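# Stack the matching pair of socks flat and aligned

## Task

Of the four socks, identify the two that match. Lay that pair flat on the table with one sock stacked on the other, so that toes, heels and cuffs each line up. The other two socks must stay on the table, away from the stacked pair and not paired with each other.

## Robot and tools

Robot: two arms, left_arm and right_arm. Each base sits on a tilted plate, and both plates hang from one metal frame behind the arms. In a too close message, a plate and its half of that frame count as part of the arm on it. Calibrated bases: left_arm at (-0.044, +0.231, +0.091) m, right_arm at (-0.024, -0.245, +0.091) m.

Scene frame: the origin is at table-top height, midway between the nominal bases. +x runs out over the table, +z points up, and left_arm is on the +y side. Arm names do not match the sides of the images. Each gripper's fingers point along its own +z axis and open and close along its y axis. end_effector_position is the point between the finger pads, roughly 1 cm short of the fingertips. Printed hand positions can be slightly wrong, more so at long reach.

Row format, used by every moving call: 16 plain numbers, always covering both arms. The first eight are left_arm: x, y, z, qw, qx, qy, qz, opening. The last eight are the same for right_arm. x, y, z are an absolute target for end_effector_position, in metres, in the scene frame. The quaternion is an absolute target orientation with w first. opening is an absolute command from -1 (closed) to +1 (fully open, 0.094 m). These rows are absolute poses, not offsets.

execute_actions(actions, cameras): actions is a list of actions. Each action is a table of up to 15 rows, one row per 1/30 s step. A shorter table repeats its last row until all 15 steps are used, so one action lasts 0.5 s. An empty list only reports state and images. An action is rejected for both arms if any target is more than 0.6 m from that gripper's current position along any of the gripper's own axes. The entire call is rejected if any action is malformed, or if the first action fails that distance check against the latest reported state. On every step the controller limits the command to 100 mm and 20 degrees from the measured pose. The arm then heads for its Hand target, which may fall short, so send the remainder in a later action. Very small moves may not start at all. To hold an orientation, repeat the same quaternion in every row instead of copying the drifted reported one. To keep an arm idle, resend the whole pose from the last result taken before it went idle, together with its opening. Sending the measured pose relaxes a press. A 0 opening is a real command, so resend the current value to leave a gripper alone.

move(target, speed, blend, opening_speed, blocking, cameras): target is one 16-number row, or a list of up to 15 rows that differ only in pose. Each gripper travels in a straight line from its Hand target and rotates the short way. Arm paths finish together. Each path takes at least 0.5 s and is cut off at 10 s. Paths do not avoid obstacles or the other arm. speed is in m/s, 0.002 to 0.5, default 0.25, and rotation is limited to twice that value in rad/s. Give one speed or one per target. blend, in metres, rounds the corners at intermediate targets; 0 means stop at each. opening_speed, at least 0.2, sets the gripper speed in units per second on the -1 to +1 scale; without it the opening is sent immediately. With blocking=false the call returns after about 0.5 s while the motion continues, and execute_actions is refused until you wait or stop. A new move takes over from a running one. The result adds a move: line giving the ending (done, off_target, moving, held, fault). An arm not named in it is done, meaning at rest within 10 mm and 2 degrees. limits=paced means a pose was clipped; limits=held means a check held back steps. Faster moves strike harder, and targets deeper past contact press harder.

wait(seconds): 0 to 10 s. Arms keep their last commands and a running move continues. stop(): brakes a running move to rest and needs some room to do so. zoom_image(camera, region): camera is cam_high, cam_left_wrist or cam_right_wrist. region is [x0, y0, x1, y1] in pixels of the latest image, at most 504 by 504. finished_scene(scene): ends the scene with the given number and cannot be undone. The goal must remain true without the robot touching anything.

Results give each gripper's position and quaternion, Hand target, Tool commands, grip_measured (on the opening scale, reading up to about 1.6 mm wide when empty), and Joint positions, whose last number per arm is the opening in metres. Joint torques are also given; values 1 to 3 wrap around at ±28 N m. grip_effort_nm is negative when closing and does not directly show pad force. A pose unreachable line means the clearance check blocked that arm. That check does not stop the two grippers or wrist cameras colliding. The arm can settle about 1 cm off target in free air. Joint ranges (rad): waist -2.618 to 3.054, shoulder 0 to 3.142, elbow 0 to 3.142 (straight at 2.901), wrist pitch and yaw ±1.571, wrist roll ±2.094.

Grasping: command an opening a little below the touch reading for a light grip. Going 0.11 or more below it applies the full force of about 50 to 62 N per pad. Soft items like socks compress further as you go lower. To release, command well above grip_measured.

Heat: holding loads, keeping an arm extended, or pushing toward an unreachable pose heats the motors. A MOTOR HOT line appears at 75 °C. At 90 °C the arm folds and stays idle; at 100 °C it goes limp.

Cameras are all 672x504. Calibration is listed in OpenCV form and may be off by a few degrees or millimetres, and wrist images can lag while the arm moves.

Avoid: dropping socks, anything ending up off the table, slamming or pushing hard, arm-to-arm contact, and any fault stop.

Each tool is called after "Request:" in YAML: its name, and indented under it one key for each argument.

## Session

Request:
execute_actions:
  actions: []

Scene clock: 0.00 s.
left_arm: end_effector_position=(+0.3305, -0.0462, +0.3415) grip_measured=+1.000 grip_effort_nm=n/a end_effector_quat_wxyz=(+0.332, +0.365, +0.866, +0.084) | right_arm: end_effector_position=(+0.5671, -0.4240, +0.1073) grip_measured=+1.000 grip_effort_nm=n/a end_effector_quat_wxyz=(+0.255, +0.030, +0.966, +0.029)
Joint positions: left_arm=[-1.069 2.35 2.179 -1.221 -0.887 -0.033 0.094] | right_arm=[-0.147 2.208 2.058 -0.683 0.269 -0.325 0.094]
Joint velocities: left_arm=[-0.002 0.002 0.007 0.007 -0.022 0.051 0] | right_arm=[-0.012 -0.007 -0.037 -0.007 -0.125 0.066 0]
Joint torques (N m): no reading
Heat: left arm: 34 °C; right arm: 31 °C.
Hand target: left_arm +0.3295, -0.0456, +0.3534; +0.345, +0.358, +0.864, +0.079 | right_arm +0.5690, -0.4202, +0.1133; +0.260, +0.026, +0.965, +0.032
Tool commands: left_gripper/opening=+1.0 right_gripper/opening=+1.0

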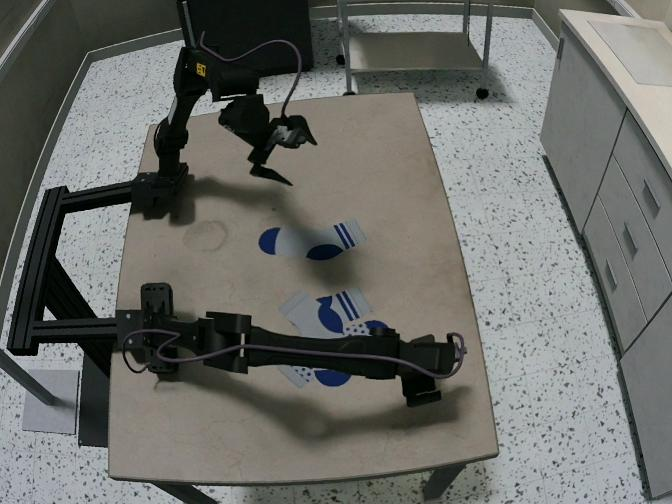

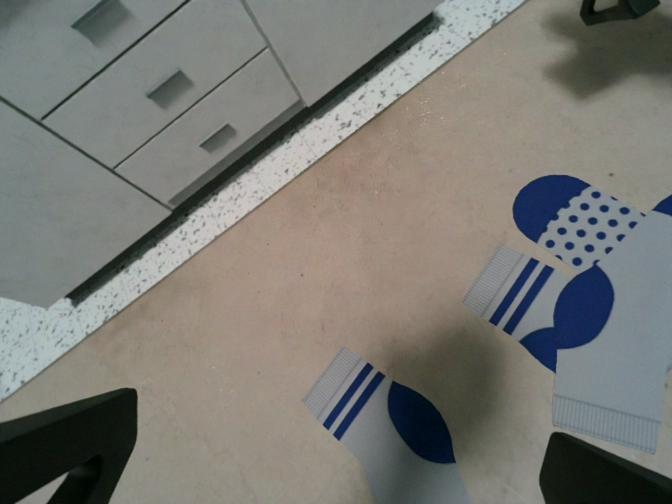

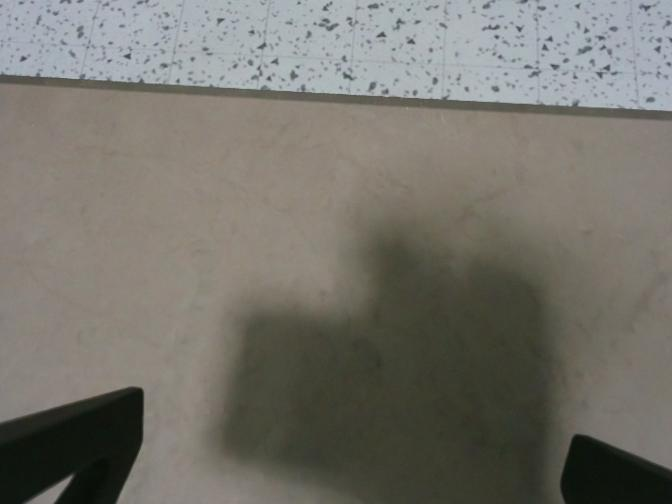

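Request:
move:
  target: [0.3305, -0.0462, 0.3415, 0.332, 0.365, 0.866, 0.084, 1, 0.25, -0.5, 0.25, 0.255, 0.03, 0.966, 0.029, 1]

Scene clock: 5.23 s.
left_arm: end_effector_position=(+0.3303, -0.0464, +0.3413) grip_measured=+1.000 grip_effort_nm=-0.012 end_effector_quat_wxyz=(+0.331, +0.365, +0.866, +0.083) | right_arm: end_effector_position=(+0.2519, -0.5069, +0.2514) grip_measured=+1.000 grip_effort_nm=-0.017 end_effector_quat_wxyz=(+0.258, +0.034, +0.965, +0.016)
Joint positions: left_arm=[-1.069 2.35 2.179 -1.221 -0.885 -0.033 0.094] | right_arm=[-0.536 1.048 1.325 -1.051 0.017 -0.607 0.094]
Joint velocities: left_arm=[-0.007 -0.017 0.002 0.022 -0.037 -0.066 0] | right_arm=[-0.002 -0.022 -0.002 -0.007 -0.037 0.007 0]
Joint torques (N m): left_arm=[-3.69 -7.77 5.68 1.04 -0.23 -0.01] | right_arm=[0.51 -6.04 5.93 0.9 -0.29 -0.09]
Heat: left arm: 36 °C; right arm: 32 °C.
Hand target: left_arm +0.3305, -0.0462, +0.3415; +0.332, +0.365, +0.866, +0.084 | right_arm +0.2478, -0.5012, +0.2492; +0.252, +0.028, +0.967, +0.027
Off the commanded pose: left_arm 0.000 m, 0 deg | right_arm 0.007 m, 2 deg.
move: done
camera_calibration:
cam_left_wrist: T_world_to_cam=[[-0.513745, -0.795652, -0.320943, 0.243832], [-0.719791, 0.603291, -0.343426, 0.426359], [0.466869, 0.0545787, -0.882641, 0.23623], [0, 0, 0, 1]] pos_world=[0.321868, -0.0761061, 0.433184]
cam_right_wrist: T_world_to_cam=[[0.0625622, -0.998031, -0.00439857, -0.516363], [-0.970365, -0.059796, -0.234128, 0.309941], [0.233404, 0.0189158, -0.972196, 0.284985], [0, 0, 0, 1]] pos_world=[0.266543, -0.502204, 0.347356]

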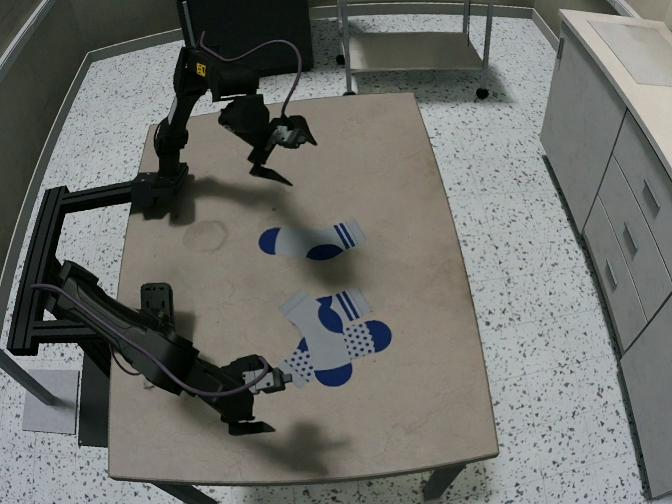

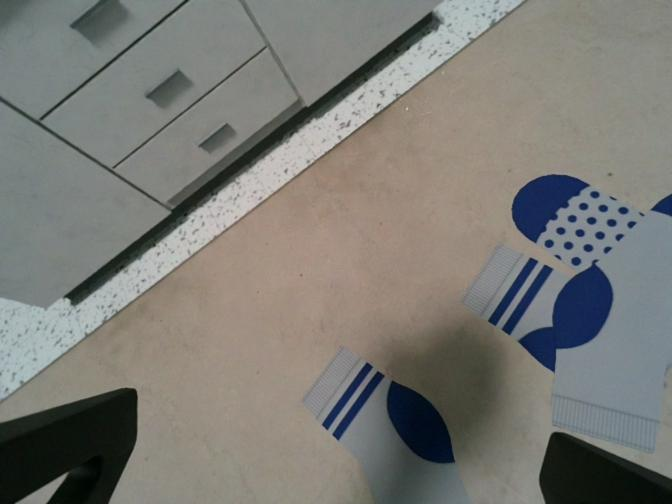

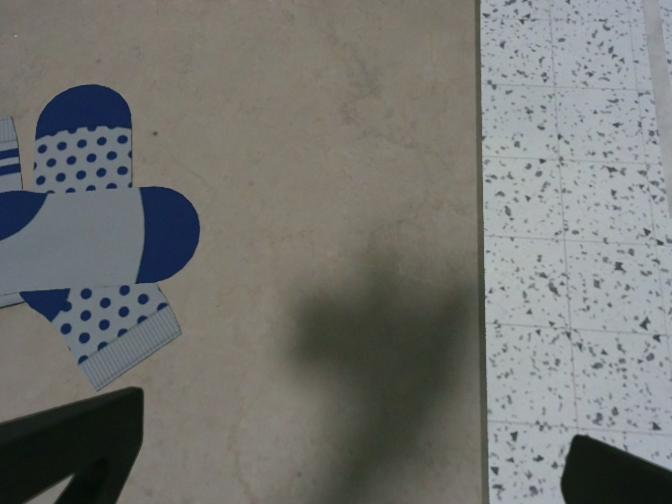

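Request:
move:
  target: [0.28, 0.15, 0.33, 0.05, 0.0, 0.9987, 0, 1, 0.3, -0.35, 0.35, 0.15, 0.0, 0.9887, 0.0, 1]

Request:
zoom_image:
  camera: "cam_high"
  region: [230, 200, 430, 400]

Request:
zoom_image:
  camera: "cam_right_wrist"
  region: [0, 0, 504, 504]

Scene clock: 10.93 s.
left_arm: end_effector_position=(+0.2838, +0.1453, +0.3301) grip_measured=+1.000 grip_effort_nm=-0.017 end_effector_quat_wxyz=(+0.134, +0.007, +0.988, -0.071) | right_arm: end_effector_position=(+0.3022, -0.3471, +0.3444) grip_measured=+1.000 grip_effort_nm=-0.017 end_effector_quat_wxyz=(+0.204, +0.001, +0.979, +0.022)
Joint positions: left_arm=[-0.821 1.841 1.869 -1.562 -0.532 -0.756 0.094] | right_arm=[0.494 1.44 1.758 -1.547 0.618 0.28 0.094]
Joint velocities: left_arm=[-0.007 -0.017 -0.012 0.051 -0.007 -0.037 0] | right_arm=[-0.002 -0.002 0.002 0.037 -0.022 -0.022 0]
Joint torques (N m): left_arm=[-2.74 -5.42 4.44 0.67 -0.07 -0.08] | right_arm=[3.47 -2.47 6.89 0.9 0.14 0.15]
Heat: left arm: 37 °C; right arm: 32 °C.
Hand target: left_arm +0.2814, +0.1501, +0.3323; +0.134, +0.003, +0.988, -0.073 | right_arm +0.3019, -0.3481, +0.3497; +0.207, +0.000, +0.978, +0.020
Off the commanded pose: left_arm 0.006 m, 13 deg | right_arm 0.007 m, 7 deg.
joint sent to its limit (left arm) — joint 4 (wrist pitch), lower limit. The joint targets are off in orientation, not in position.
joint sent to its limit (right arm) — joint 4 (wrist pitch), lower limit. The joint targets are off in orientation, not in position.
move: off_target (left_arm, right_arm)
camera_calibration:
cam_left_wrist: T_world_to_cam=[[0.0821805, -0.981734, 0.171592, 0.0641721], [-0.99654, -0.0830981, 0.00184074, 0.337618], [0.0124518, -0.171149, -0.985166, 0.433153], [0, 0, 0, 1]] pos_world=[0.325782, 0.165189, 0.415095]
cam_right_wrist: T_world_to_cam=[[0.131754, -0.991212, -0.0118231, -0.375577], [-0.983361, -0.129187, -0.12772, 0.33332], [0.12507, 0.028454, -0.99174, 0.403362], [0, 0, 0, 1]] pos_world=[0.326809, -0.340694, 0.438161]

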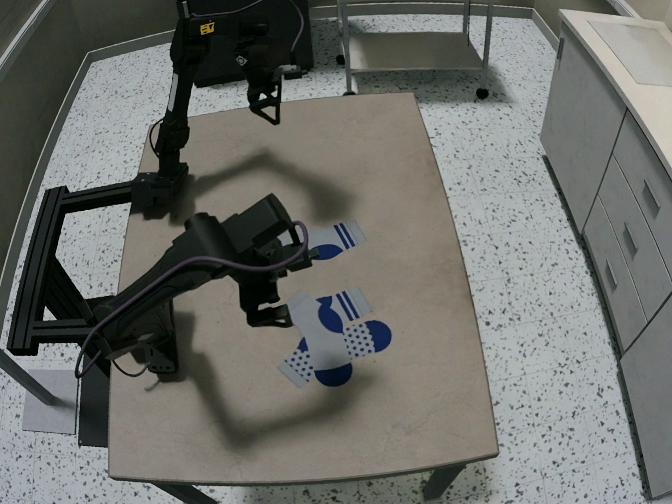

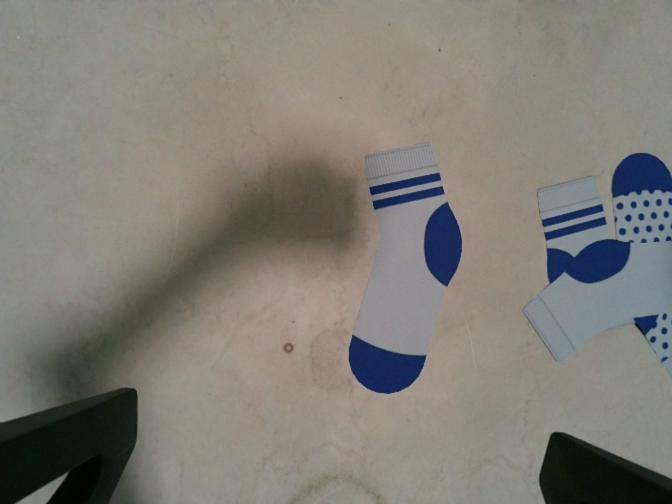

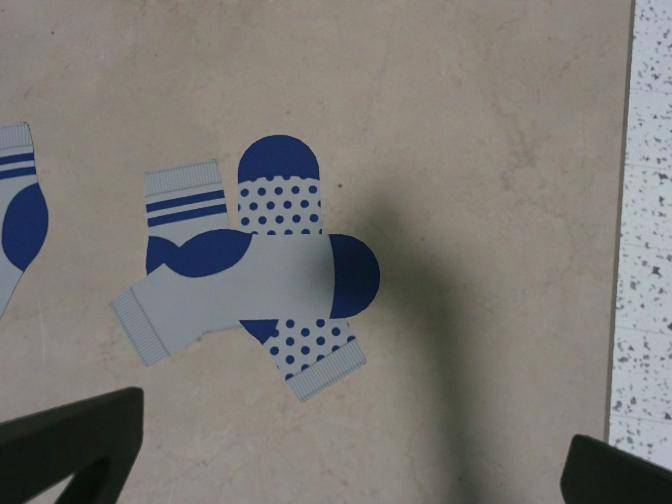

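Scaled by 2.520.

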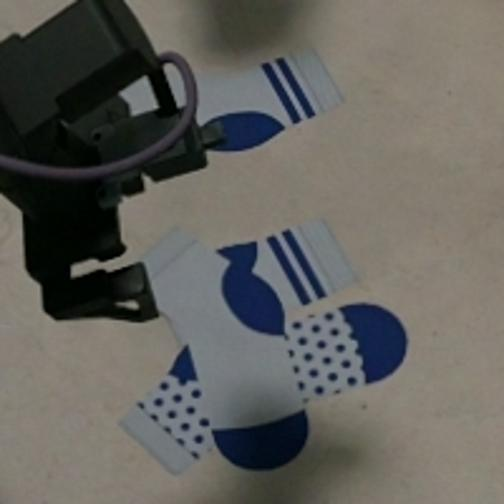

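Scaled by 1.000.

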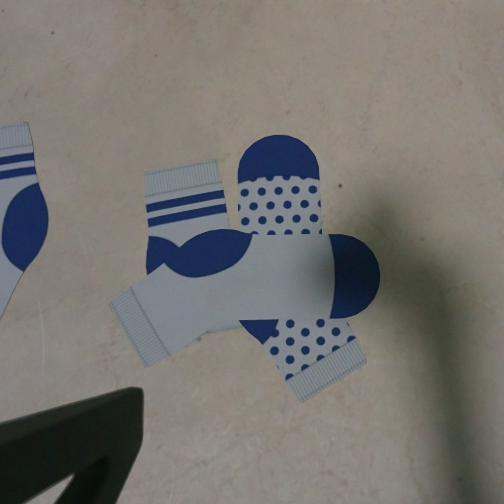

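Request:
move:
  target: [0.28, 0.2, 0.30, 0.134, 0.003, 0.988, -0.073, 1, 0.357, -0.36, 0.08, 0, 0.0, 1, 0.0, -0.15]

Scene clock: 34.40 s.
left_arm: end_effector_position=(+0.2790, +0.1980, +0.2959) grip_measured=+1.000 grip_effort_nm=-0.022 end_effector_quat_wxyz=(+0.123, +0.008, +0.990, -0.065) | right_arm: end_effector_position=(+0.3510, -0.3612, +0.0776) grip_measured=-0.148 grip_effort_nm=-0.125 end_effector_quat_wxyz=(-0.013, -0.004, +1.000, -0.011)
Joint positions: left_arm=[-0.682 1.654 1.624 -1.452 -0.518 -0.607 0.094] | right_arm=[-0.032 1.866 1.4 -0.971 0.507 -0.064 0.04]
Joint velocities: left_arm=[-0.012 0.002 -0.007 -0.007 -0.007 -0.007 0] | right_arm=[-0.007 -0.012 0.002 -0.007 -0.037 -0.037 0]
Joint torques (N m): left_arm=[-2.5 -5.08 4.53 0.89 -0.01 0.03] | right_arm=[4.49 -9.2 6.27 0.52 -0.07 -0.06]
Heat: left arm: 37 °C; right arm: 34 °C.
Hand target: left_arm +0.2803, +0.1999, +0.3002; +0.133, +0.003, +0.988, -0.075 | right_arm +0.3596, -0.3604, +0.0790; -0.001, -0.003, +1.000, -0.008
Off the commanded pose: left_arm 0.005 m, 2 deg | right_arm 0.007 m, 2 deg.
move: done
camera_calibration:
cam_left_wrist: T_world_to_cam=[[0.0828737, -0.984074, 0.157261, 0.126689], [-0.99652, -0.0804234, 0.021892, 0.330828], [-0.0088959, -0.158528, -0.987314, 0.412671], [0, 0, 0, 1]] pos_world=[0.322849, 0.216697, 0.380271]
cam_right_wrist: T_world_to_cam=[[0.133919, -0.990988, -0.00301555, -0.400482], [-0.942022, -0.128245, 0.310078, 0.29721], [-0.30767, -0.0386845, -0.950706, 0.257529], [0, 0, 0, 1]] pos_world=[0.412844, -0.348795, 0.151469]

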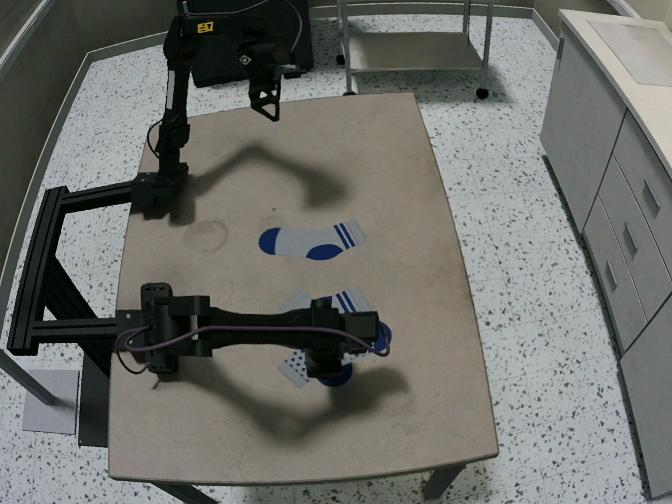

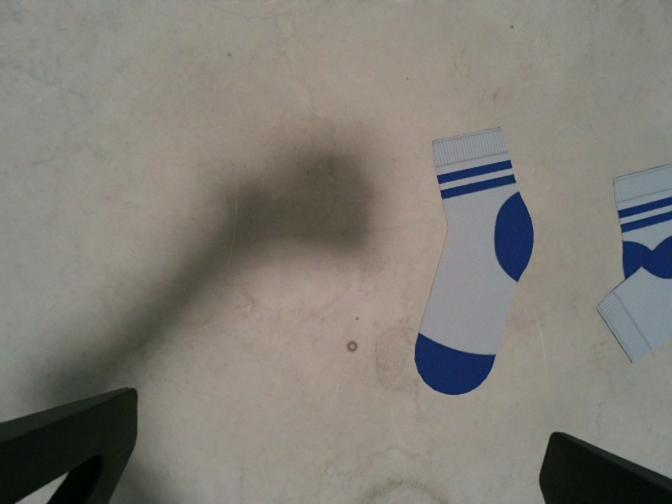

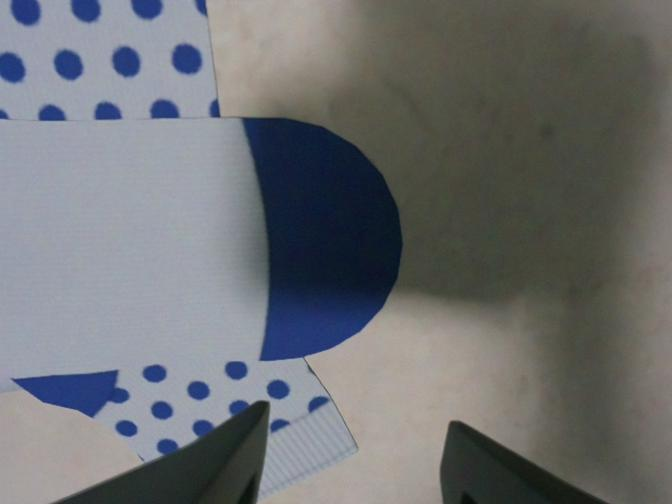

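Request:
move:
  target:
    - [0.28, 0.2, 0.30, 0.134, 0.003, 0.988, -0.073, 1, 0.374, -0.362, 0.03, 0, 0.0, 1, 0.0, -0.15]
    - [0.28, 0.2, 0.30, 0.134, 0.003, 0.988, -0.073, 1, 0.374, -0.362, 0.011, 0, 0.0, 1, 0.0, -0.15]
  speed: [0.15, 0.03]

Request:
zoom_image:
  camera: "cam_right_wrist"
  region: [168, 100, 672, 504]

Scene clock: 40.03 s.
left_arm: end_effector_position=(+0.2792, +0.1978, +0.2960) grip_measured=+1.000 grip_effort_nm=-0.017 end_effector_quat_wxyz=(+0.123, +0.008, +0.990, -0.066) | right_arm: end_effector_position=(+0.3785, -0.3693, +0.0223) grip_measured=-0.148 grip_effort_nm=-0.129 end_effector_quat_wxyz=(+0.009, +0.008, +1.000, -0.006)
Joint positions: left_arm=[-0.682 1.654 1.624 -1.451 -0.518 -0.606 0.094] | right_arm=[-0.119 1.993 1.4 -0.751 0.478 -0.158 0.04]
Joint velocities: left_arm=[-0.007 -0.012 0.002 0.007 -0.022 0.051 0] | right_arm=[-0.027 0.007 -0.007 -0.037 -0.007 -0.066 -0.001]
Joint torques (N m): left_arm=[-2.5 -5.08 4.52 0.96 -0.03 0.02] | right_arm=[4.44 -8.88 3.77 0.6 -0.08 -0.08]
Heat: left arm: 36 °C; right arm: 34 °C.
Hand target: left_arm +0.2801, +0.1999, +0.3000; +0.134, +0.003, +0.988, -0.073 | right_arm +0.3739, -0.3624, +0.0110; -0.001, +0.000, +1.000, +0.000
Off the commanded pose: left_arm 0.005 m, 2 deg | right_arm 0.014 m, 2 deg.
move: off_target (right_arm)
camera_calibration:
cam_left_wrist: T_world_to_cam=[[0.0828217, -0.983926, 0.158211, 0.126171], [-0.99653, -0.0804419, 0.0213981, 0.331124], [-0.00832733, -0.159434, -0.987173, 0.412687], [0, 0, 0, 1]] pos_world=[0.322962, 0.216575, 0.380347]
cam_right_wrist: T_world_to_cam=[[0.109662, -0.993948, -0.00652179, -0.404174], [-0.957696, -0.107414, 0.266985, 0.353858], [-0.266069, -0.0230322, -0.963679, 0.203432], [0, 0, 0, 1]] pos_world=[0.437337, -0.359033, 0.0989322]

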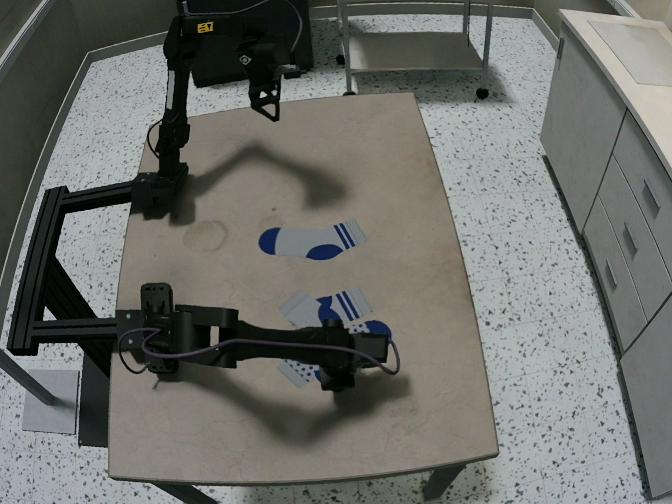

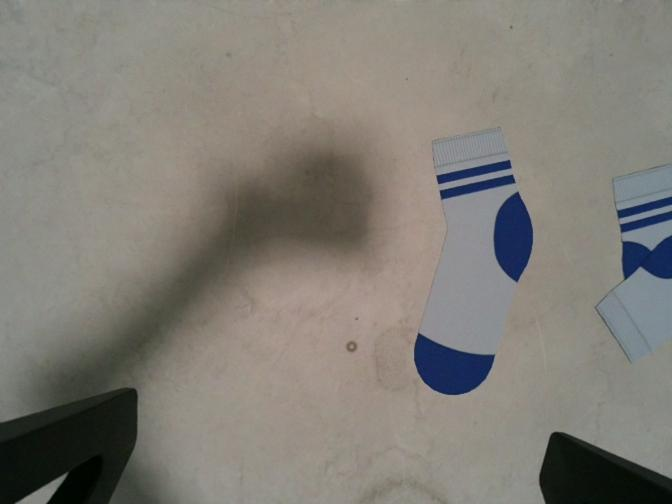

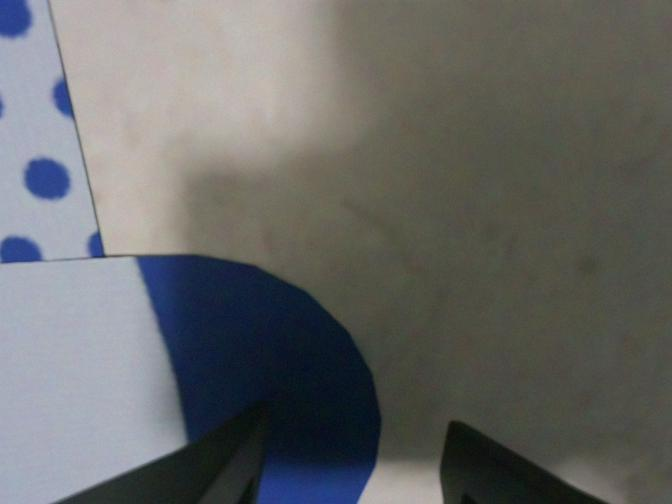

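Scaled by 1.000.

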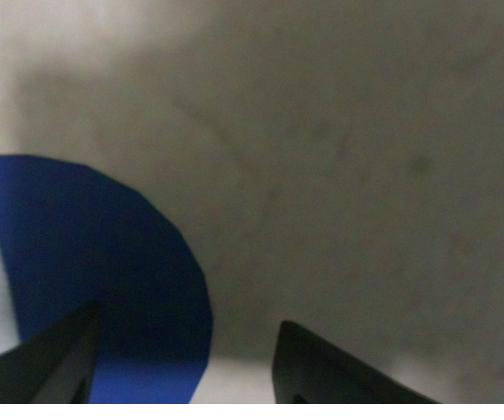

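Request:
move:
  target: [0.28, 0.2, 0.30, 0.134, 0.003, 0.988, -0.073, 1, 0.366, -0.35, 0.003, 0, 0.0, 1, 0.0, -0.15]
  speed: 0.04
  cameras: ["cam_right_wrist"]

Scene clock: 43.50 s.
left_arm: end_effector_position=(+0.2792, +0.1978, +0.2960) grip_measured=+1.000 grip_effort_nm=-0.017 end_effector_quat_wxyz=(+0.123, +0.008, +0.990, -0.066) | right_arm: end_effector_position=(+0.3745, -0.3652, +0.0172) grip_measured=-0.148 grip_effort_nm=-0.105 end_effector_quat_wxyz=(+0.011, +0.006, +1.000, -0.012)
Joint positions: left_arm=[-0.682 1.654 1.624 -1.451 -0.518 -0.606 0.094] | right_arm=[-0.113 1.988 1.359 -0.71 0.49 -0.159 0.04]
Joint velocities: left_arm=[0.007 -0.012 -0.002 0.007 -0.066 0.022 0] | right_arm=[-0.002 -0.002 -0.002 -0.007 0.037 -0.022 -0.001]
Joint torques (N m): left_arm=[-2.65 -5.11 4.46 0.96 -0.03 0.03] | right_arm=[5.24 -8.75 2.06 0.78 -0.19 0.1]
Heat: left arm: 36 °C; right arm: 34 °C.
Hand target: left_arm +0.2801, +0.1999, +0.3000; +0.134, +0.003, +0.988, -0.073 | right_arm +0.3658, -0.3502, +0.0036; +0.000, +0.000, +1.000, +0.000
Off the commanded pose: left_arm 0.005 m, 2 deg | right_arm 0.022 m, 2 deg.
move: off_target (right_arm)
camera_calibration:
cam_right_wrist: T_world_to_cam=[[0.113517, -0.99352, 0.00571424, -0.40117], [-0.958506, -0.107999, 0.263822, 0.351941], [-0.261496, -0.0354253, -0.964554, 0.191355], [0, 0, 0, 1]] pos_world=[0.432916, -0.353782, 0.0940151]
Images, in order (width x height): cam_right_wrist 672x504.

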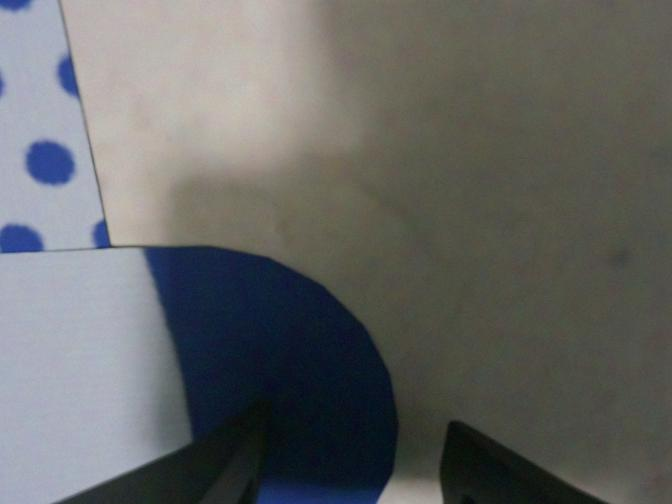

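Request:
move:
  target: [0.28, 0.2, 0.30, 0.134, 0.003, 0.988, -0.073, 1, 0.366, -0.35, 0.003, 0, 0.0, 1, 0.0, -1]
  opening_speed: 0.8
  cameras: ["cam_right_wrist"]

Scene clock: 47.77 s.
left_arm: end_effector_position=(+0.2792, +0.1978, +0.2960) grip_measured=+1.000 grip_effort_nm=-0.027 end_effector_quat_wxyz=(+0.123, +0.008, +0.990, -0.066) | right_arm: end_effector_position=(+0.3746, -0.3539, +0.0174) grip_measured=-0.985 grip_effort_nm=-0.818 end_effector_quat_wxyz=(+0.014, +0.000, +1.000, +0.005)
Joint positions: left_arm=[-0.682 1.654 1.624 -1.451 -0.518 -0.606 0.094] | right_arm=[-0.101 1.987 1.348 -0.704 0.459 -0.158 0.001]
Joint velocities: left_arm=[-0.032 -0.012 -0.012 0.007 0.007 -0.022 0] | right_arm=[-0.032 0.002 -0.022 0.007 -0.037 0.066 0]
Joint torques (N m): left_arm=[-2.66 -5.16 4.26 0.93 -0.03 0.01] | right_arm=[4.25 -8.59 2.78 0.74 0.13 0.09]
Heat: left arm: 36 °C; right arm: 33 °C.
Hand target: left_arm +0.2801, +0.1999, +0.3000; +0.134, +0.003, +0.988, -0.073 | right_arm +0.3658, -0.3500, +0.0034; +0.000, +0.000, +1.000, +0.000
Off the commanded pose: left_arm 0.005 m, 2 deg | right_arm 0.017 m, 2 deg.
move: off_target (right_arm)
camera_calibration:
cam_right_wrist: T_world_to_cam=[[0.126669, -0.991597, -0.0262728, -0.393739], [-0.958712, -0.129181, 0.253345, 0.346006], [-0.25461, -0.00690307, -0.967019, 0.199536], [0, 0, 0, 1]] pos_world=[0.432399, -0.344356, 0.0949517]
Images, in order (width x height): cam_right_wrist 672x504.

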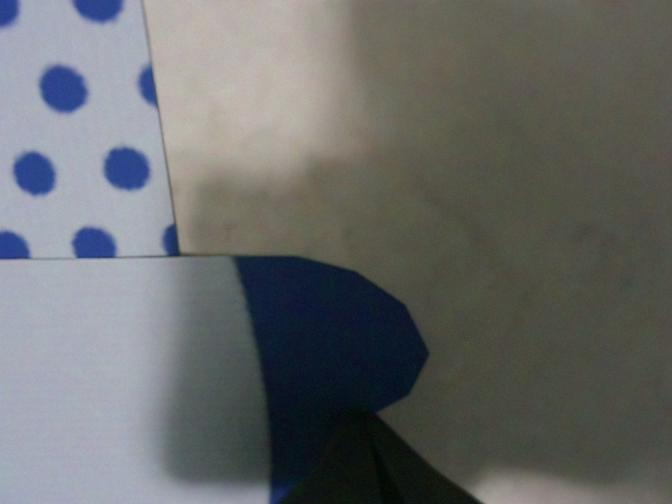

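Request:
move:
  target: [0.28, 0.2, 0.30, 0.134, 0.003, 0.988, -0.073, 1, 0.374, -0.345, 0.08, 0, 0.0, 1, 0.0, -1]
  speed: 0.1

Scene clock: 51.07 s.
left_arm: end_effector_position=(+0.2792, +0.1978, +0.2960) grip_measured=+1.000 grip_effort_nm=-0.012 end_effector_quat_wxyz=(+0.123, +0.008, +0.990, -0.066) | right_arm: end_effector_position=(+0.3672, -0.3424, +0.0656) grip_measured=-0.986 grip_effort_nm=-0.794 end_effector_quat_wxyz=(-0.014, -0.004, +1.000, +0.003)
Joint positions: left_arm=[-0.682 1.654 1.624 -1.451 -0.518 -0.606 0.094] | right_arm=[-0.012 1.95 1.455 -0.956 0.482 -0.039 0.001]
Joint velocities: left_arm=[0.002 -0.007 0.007 -0.037 -0.051 -0.007 0] | right_arm=[-0.002 -0.012 0.002 0.007 0.051 -0.007 0]
Joint torques (N m): left_arm=[-2.55 -5.18 4.34 0.94 -0.03 0.03] | right_arm=[5.96 -12.29 6.64 0.14 0.07 0.11]
Heat: left arm: 36 °C; right arm: 33 °C.
Hand target: left_arm +0.2801, +0.1999, +0.3000; +0.134, +0.003, +0.988, -0.073 | right_arm +0.3734, -0.3446, +0.0799; +0.001, +0.000, +1.000, +0.001
Off the commanded pose: left_arm 0.005 m, 2 deg | right_arm 0.016 m, 2 deg.
move: off_target (right_arm)
camera_calibration:
cam_left_wrist: T_world_to_cam=[[0.0828217, -0.983926, 0.158211, 0.126171], [-0.99653, -0.0804419, 0.0213981, 0.331124], [-0.00832733, -0.159434, -0.987173, 0.412687], [0, 0, 0, 1]] pos_world=[0.322962, 0.216575, 0.380347]
cam_right_wrist: T_world_to_cam=[[0.13263, -0.990675, -0.0311809, -0.381614], [-0.94173, -0.135764, 0.307755, 0.316096], [-0.309118, -0.0114535, -0.950955, 0.261731], [0, 0, 0, 1]] pos_world=[0.429196, -0.332143, 0.139715]

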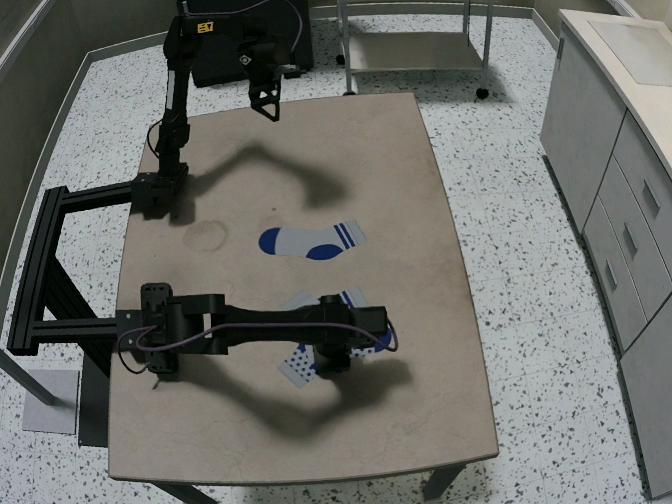

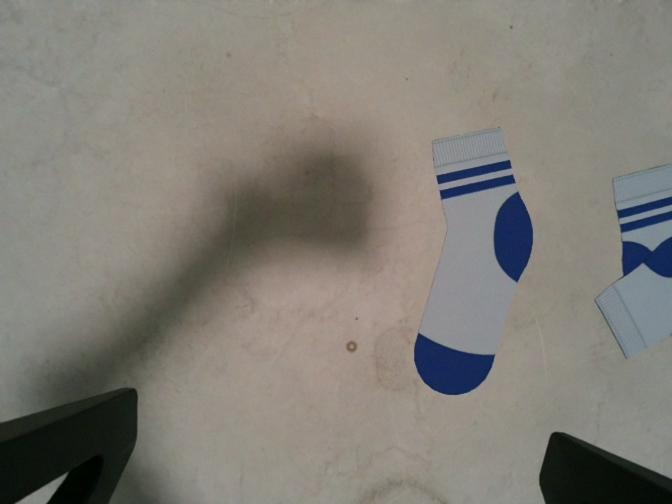

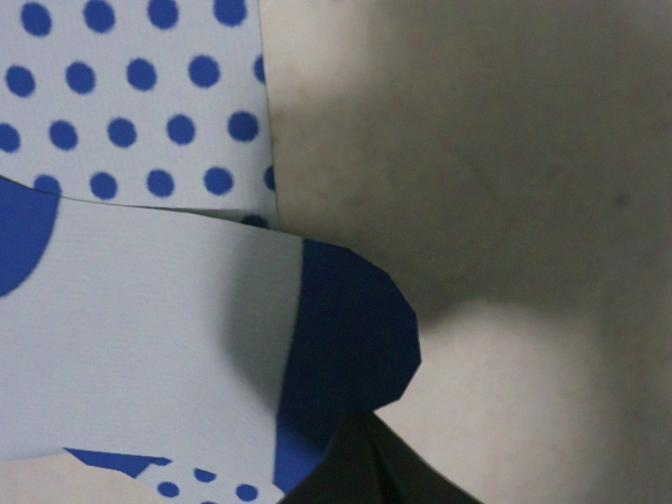

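Request:
move:
  target:
    - [0.28, 0.2, 0.30, 0.134, 0.003, 0.988, -0.073, 1, 0.39, -0.30, 0.20, 0, 0.0, 1, 0.0, -1]
    - [0.28, 0.2, 0.30, 0.134, 0.003, 0.988, -0.073, 1, 0.42, -0.30, 0.3, 0, 0.0, 1, 0.0, -1]
    - [0.28, 0.2, 0.30, 0.134, 0.003, 0.988, -0.073, 1, 0.46, -0.38, 0.3, 0, 0.0, 1, 0.0, -1]
  speed: 0.15
  blend: 0.03

Scene clock: 59.97 s.
left_arm: end_effector_position=(+0.2792, +0.1978, +0.2960) grip_measured=+1.000 grip_effort_nm=-0.017 end_effector_quat_wxyz=(+0.123, +0.008, +0.990, -0.066) | right_arm: end_effector_position=(+0.4546, -0.3834, +0.3023) grip_measured=-0.986 grip_effort_nm=-0.779 end_effector_quat_wxyz=(+0.176, +0.015, +0.984, -0.005)
Joint positions: left_arm=[-0.682 1.654 1.624 -1.451 -0.518 -0.606 0.094] | right_arm=[0.19 2.04 2.471 -1.553 0.551 0.006 0.001]
Joint velocities: left_arm=[-0.012 -0.012 -0.002 -0.022 0.007 -0.007 0] | right_arm=[-0.007 0.002 -0.007 0.095 0.007 0.007 0]
Joint torques (N m): left_arm=[-2.59 -4.97 4.57 0.95 -0.03 0.02] | right_arm=[5.55 -8.46 6.6 0.86 0.07 -0.06]
Heat: left arm: 36 °C; right arm: 34 °C.
Hand target: left_arm +0.2801, +0.1999, +0.3000; +0.134, +0.003, +0.988, -0.073 | right_arm +0.4559, -0.3798, +0.3008; +0.172, +0.005, +0.985, -0.009
Off the commanded pose: left_arm 0.005 m, 2 deg | right_arm 0.007 m, 20 deg; orientation clipped.
joint sent to its limit (right arm) — joint 4 (wrist pitch), lower limit. The joint targets are off in position and orientation.
move: off_target (right_arm); limits=paced
camera_calibration:
cam_left_wrist: T_world_to_cam=[[0.0828217, -0.983926, 0.158211, 0.126171], [-0.99653, -0.0804419, 0.0213981, 0.331124], [-0.00832733, -0.159434, -0.987173, 0.412687], [0, 0, 0, 1]] pos_world=[0.322962, 0.216575, 0.380347]
cam_right_wrist: T_world_to_cam=[[0.0941464, -0.995151, 0.0284744, -0.428738], [-0.993334, -0.0958087, -0.0641019, 0.471185], [0.0665192, -0.0222496, -0.997537, 0.352491], [0, 0, 0, 1]] pos_world=[0.48496, -0.373672, 0.394034]

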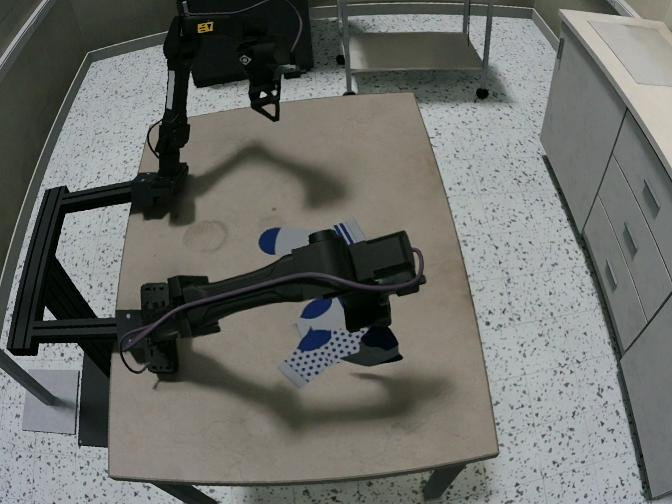

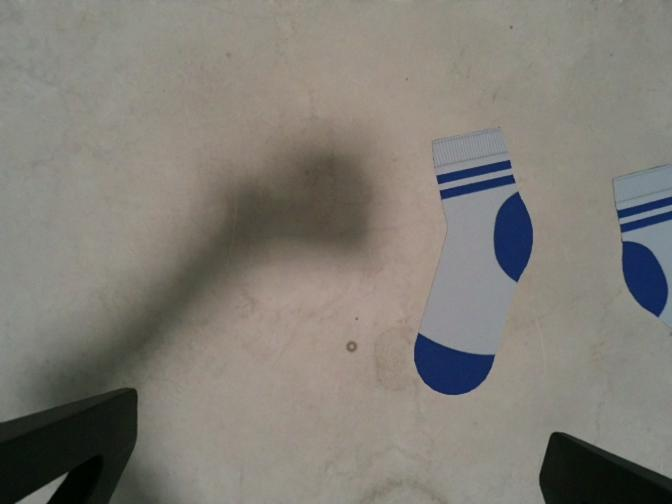

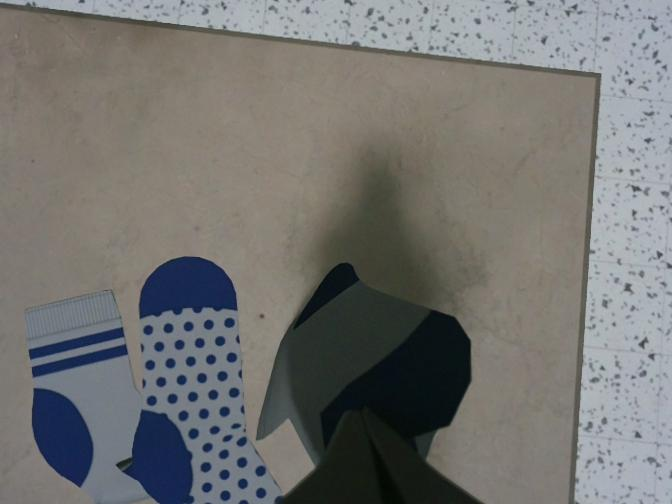

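Request:
move:
  target:
    - [0.28, 0.2, 0.30, 0.134, 0.003, 0.988, -0.073, 1, 0.46, -0.41, 0.24, 0, 0.0, 1, 0.0, -1]
    - [0.28, 0.2, 0.30, 0.134, 0.003, 0.988, -0.073, 1, 0.465, -0.47, 0.17, 0, 0.0, 1, 0.0, -1]
    - [0.28, 0.2, 0.30, 0.134, 0.003, 0.988, -0.073, 1, 0.47, -0.56, 0.08, 0, 0.0, 1, 0.0, -1]
    - [0.28, 0.2, 0.30, 0.134, 0.003, 0.988, -0.073, 1, 0.47, -0.575, 0.025, 0, 0.0, 1, 0.0, -1]
  speed: 0.12
  blend: 0.02

Request:
move:
  target: [0.28, 0.2, 0.30, 0.134, 0.003, 0.988, -0.073, 1, 0.47, -0.57, 0.025, 0, 0.0, 1, 0.0, -0.2]
  opening_speed: 1

Request:
move:
  target: [0.28, 0.2, 0.30, 0.134, 0.003, 0.988, -0.073, 1, 0.40, -0.45, 0.25, 0.2, 0.0, 0.98, 0.0, 0.2]

Scene clock: 70.10 s.
left_arm: end_effector_position=(+0.2792, +0.1978, +0.2960) grip_measured=+1.000 grip_effort_nm=-0.017 end_effector_quat_wxyz=(+0.123, +0.008, +0.990, -0.066) | right_arm: end_effector_position=(+0.4616, -0.5767, +0.0303) grip_measured=-0.986 grip_effort_nm=-0.784 end_effector_quat_wxyz=(+0.024, -0.002, +0.999, -0.030)
Joint positions: left_arm=[-0.682 1.654 1.624 -1.451 -0.518 -0.606 0.094] | right_arm=[-0.448 2.591 2.852 -1.403 0.405 -0.546 0.001]
Joint velocities: left_arm=[-0.012 0.002 -0.002 0.022 0.037 0.007 0] | right_arm=[-0.002 -0.012 -0.007 0.022 0.022 -0.022 0.001]
Joint torques (N m): left_arm=[-2.74 -5.05 4.37 0.9 -0.04 0.06] | right_arm=[5.33 -13.82 8.01 0.71 -0.11 -0.1]
Heat: left arm: 36 °C; right arm: 34 °C.
Hand target: left_arm +0.2801, +0.1999, +0.3000; +0.134, +0.003, +0.988, -0.073 | right_arm +0.4691, -0.5751, +0.0248; +0.035, -0.003, +0.999, -0.030
Off the commanded pose: left_arm 0.005 m, 2 deg | right_arm 0.010 m, 4 deg.
elbow stopped short (right arm): the move would have taken joint 3 (elbow) straighter than the controller allows.
move: off_target (right_arm)
camera_calibration:
cam_left_wrist: T_world_to_cam=[[0.0828217, -0.983926, 0.158211, 0.126171], [-0.99653, -0.0804419, 0.0213981, 0.331124], [-0.00832733, -0.159434, -0.987173, 0.412687], [0, 0, 0, 1]] pos_world=[0.322962, 0.216575, 0.380347]
cam_right_wrist: T_world_to_cam=[[0.128763, -0.990619, 0.045763, -0.627849], [-0.963371, -0.114008, 0.242733, 0.408598], [-0.235239, -0.0753418, -0.969013, 0.184233], [0, 0, 0, 1]] pos_world=[0.517814, -0.561495, 0.108076]

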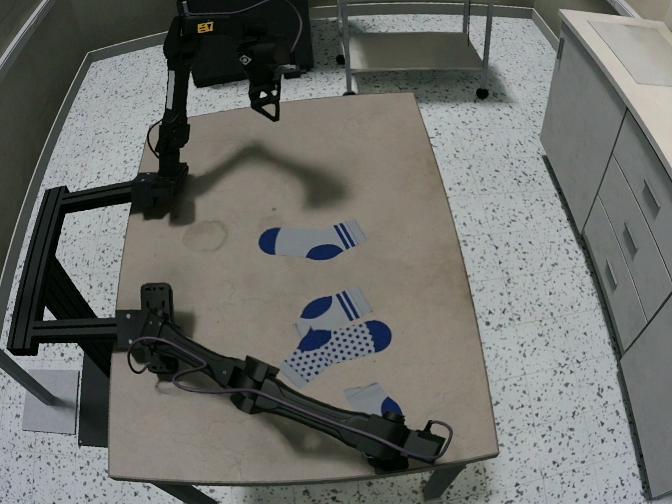

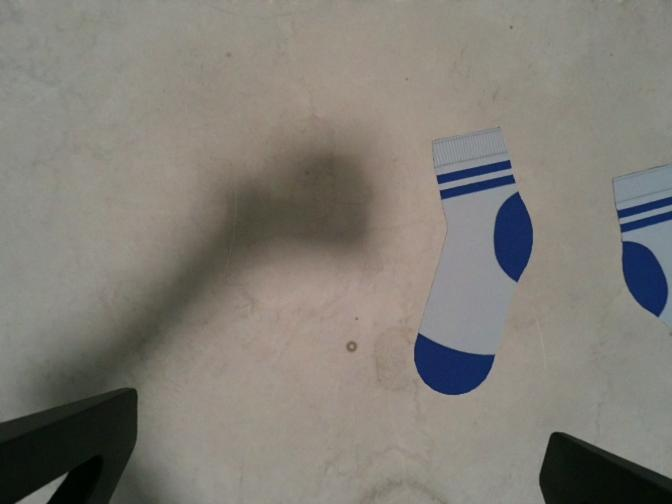

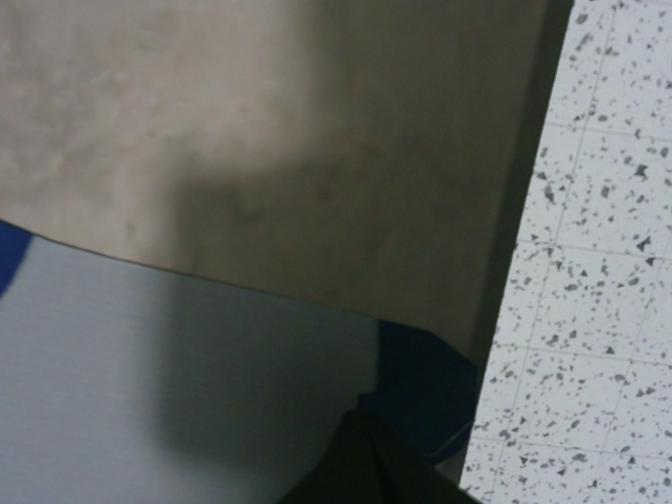

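Scene clock: 71.13 s.
left_arm: end_effector_position=(+0.2792, +0.1978, +0.2960) grip_measured=+1.000 grip_effort_nm=-0.012 end_effector_quat_wxyz=(+0.123, +0.008, +0.990, -0.066) | right_arm: end_effector_position=(+0.4636, -0.5750, +0.0303) grip_measured=-0.202 grip_effort_nm=0.090 end_effector_quat_wxyz=(+0.029, -0.001, +0.999, -0.025)
Joint positions: left_arm=[-0.682 1.654 1.624 -1.451 -0.518 -0.606 0.094] | right_arm=[-0.448 2.591 2.852 -1.4 0.391 -0.546 0.037]
Joint velocities: left_arm=[-0.012 -0.022 -0.007 -0.007 -0.037 0.022 0] | right_arm=[-0.012 -0.002 -0.012 0.051 0.022 -0.007 -0.001]
Joint torques (N m): left_arm=[-2.61 -4.98 4.55 0.97 -0.03 0.05] | right_arm=[5.65 -13.78 8.01 0.55 -0.1 0.09]
Heat: left arm: 36 °C; right arm: 34 °C.
Hand target: left_arm +0.2801, +0.1999, +0.3000; +0.134, +0.003, +0.988, -0.073 | right_arm +0.4692, -0.5695, +0.0250; +0.034, +0.000, +0.999, -0.021
Off the commanded pose: left_arm 0.005 m, 2 deg | right_arm 0.010 m, 4 deg.
elbow stopped short (right arm): the move would have taken joint 3 (elbow) straighter than the controller allows.
move: off_target (right_arm)
camera_calibration:
cam_left_wrist: T_world_to_cam=[[0.0828217, -0.983926, 0.158211, 0.126171], [-0.99653, -0.0804419, 0.0213981, 0.331124], [-0.00832733, -0.159434, -0.987173, 0.412687], [0, 0, 0, 1]] pos_world=[0.322962, 0.216575, 0.380347]
cam_right_wrist: T_world_to_cam=[[0.128121, -0.99107, 0.0369585, -0.626132], [-0.965737, -0.116192, 0.232061, 0.410835], [-0.225694, -0.0654241, -0.971999, 0.186197], [0, 0, 0, 1]] pos_world=[0.519003, -0.560623, 0.108786]

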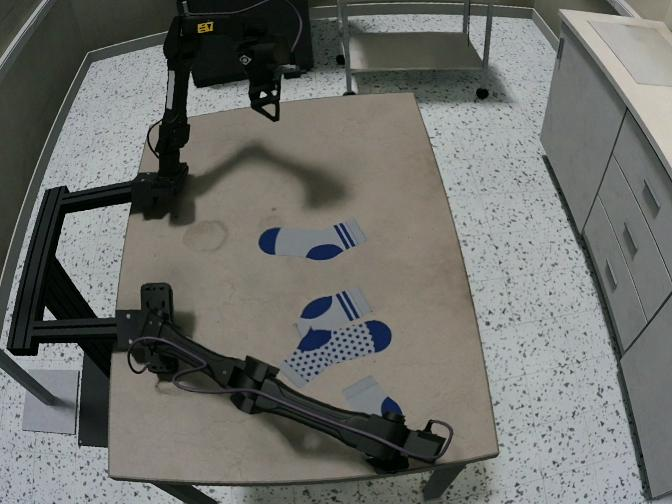

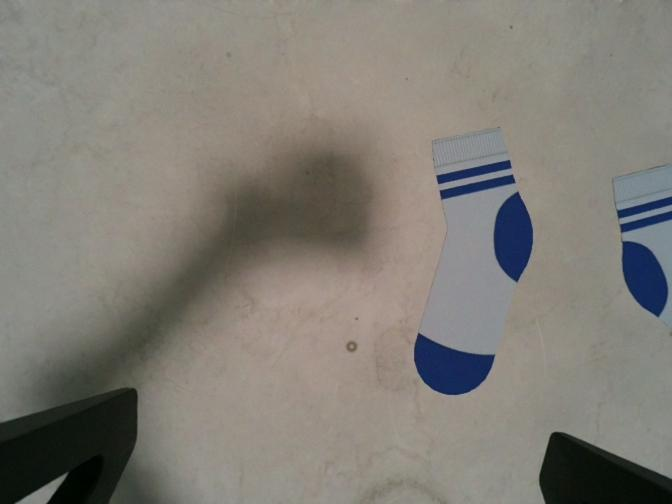

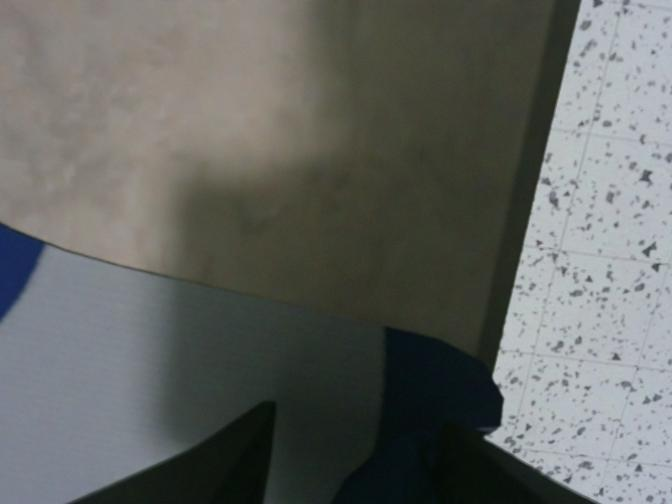

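Scene clock: 72.93 s.
left_arm: end_effector_position=(+0.2792, +0.1978, +0.2960) grip_measured=+1.000 grip_effort_nm=-0.022 end_effector_quat_wxyz=(+0.123, +0.008, +0.990, -0.066) | right_arm: end_effector_position=(+0.4017, -0.4525, +0.2490) grip_measured=+0.198 grip_effort_nm=0.090 end_effector_quat_wxyz=(+0.197, +0.001, +0.980, +0.005)
Joint positions: left_arm=[-0.682 1.654 1.624 -1.451 -0.518 -0.606 0.094] | right_arm=[-0.077 1.626 1.797 -1.131 0.383 -0.297 0.056]
Joint velocities: left_arm=[0.007 0.022 -0.012 -0.051 -0.051 -0.022 0] | right_arm=[0.002 0.012 -0.007 0.081 0.066 -0.022 0.001]
Joint torques (N m): left_arm=[-2.52 -5.08 4.44 0.92 0 -0.01] | right_arm=[4.08 -10.13 4.6 1.25 -0.02 0.11]
Heat: left arm: 36 °C; right arm: 34 °C.
Hand target: left_arm +0.2801, +0.1999, +0.3000; +0.134, +0.003, +0.988, -0.073 | right_arm +0.4004, -0.4504, +0.2507; +0.202, +0.004, +0.979, +0.004
Off the commanded pose: left_arm 0.005 m, 2 deg | right_arm 0.003 m, 1 deg.
move: done
camera_calibration:
cam_left_wrist: T_world_to_cam=[[0.0828217, -0.983926, 0.158211, 0.126171], [-0.99653, -0.0804419, 0.0213981, 0.331124], [-0.00832733, -0.159434, -0.987173, 0.412687], [0, 0, 0, 1]] pos_world=[0.322962, 0.216575, 0.380347]
cam_right_wrist: T_world_to_cam=[[0.125266, -0.991923, 0.0199193, -0.499898], [-0.985923, -0.1267, -0.109103, 0.402833], [0.110746, -0.00597193, -0.993831, 0.290022], [0, 0, 0, 1]] pos_world=[0.427664, -0.44309, 0.34214]

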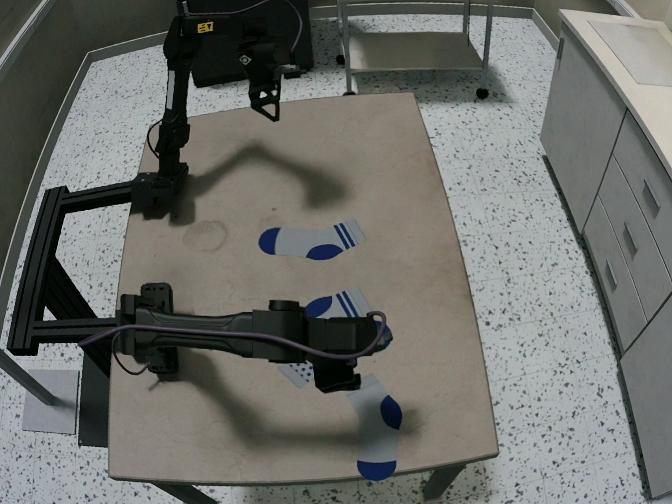

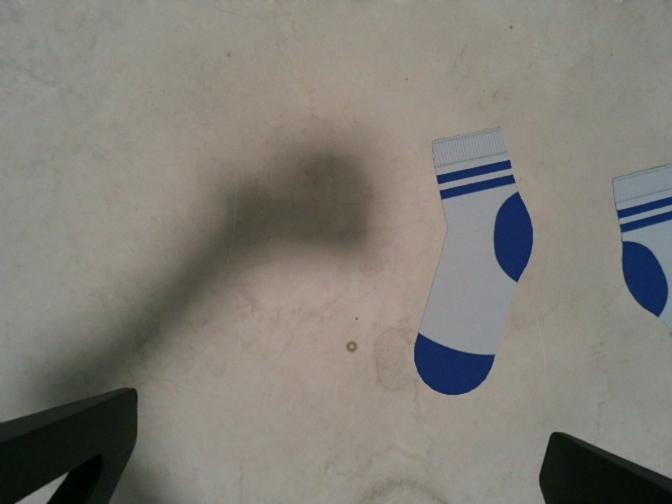

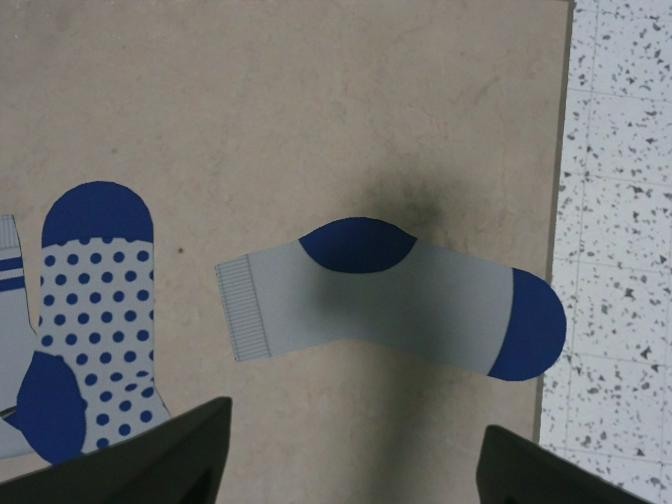

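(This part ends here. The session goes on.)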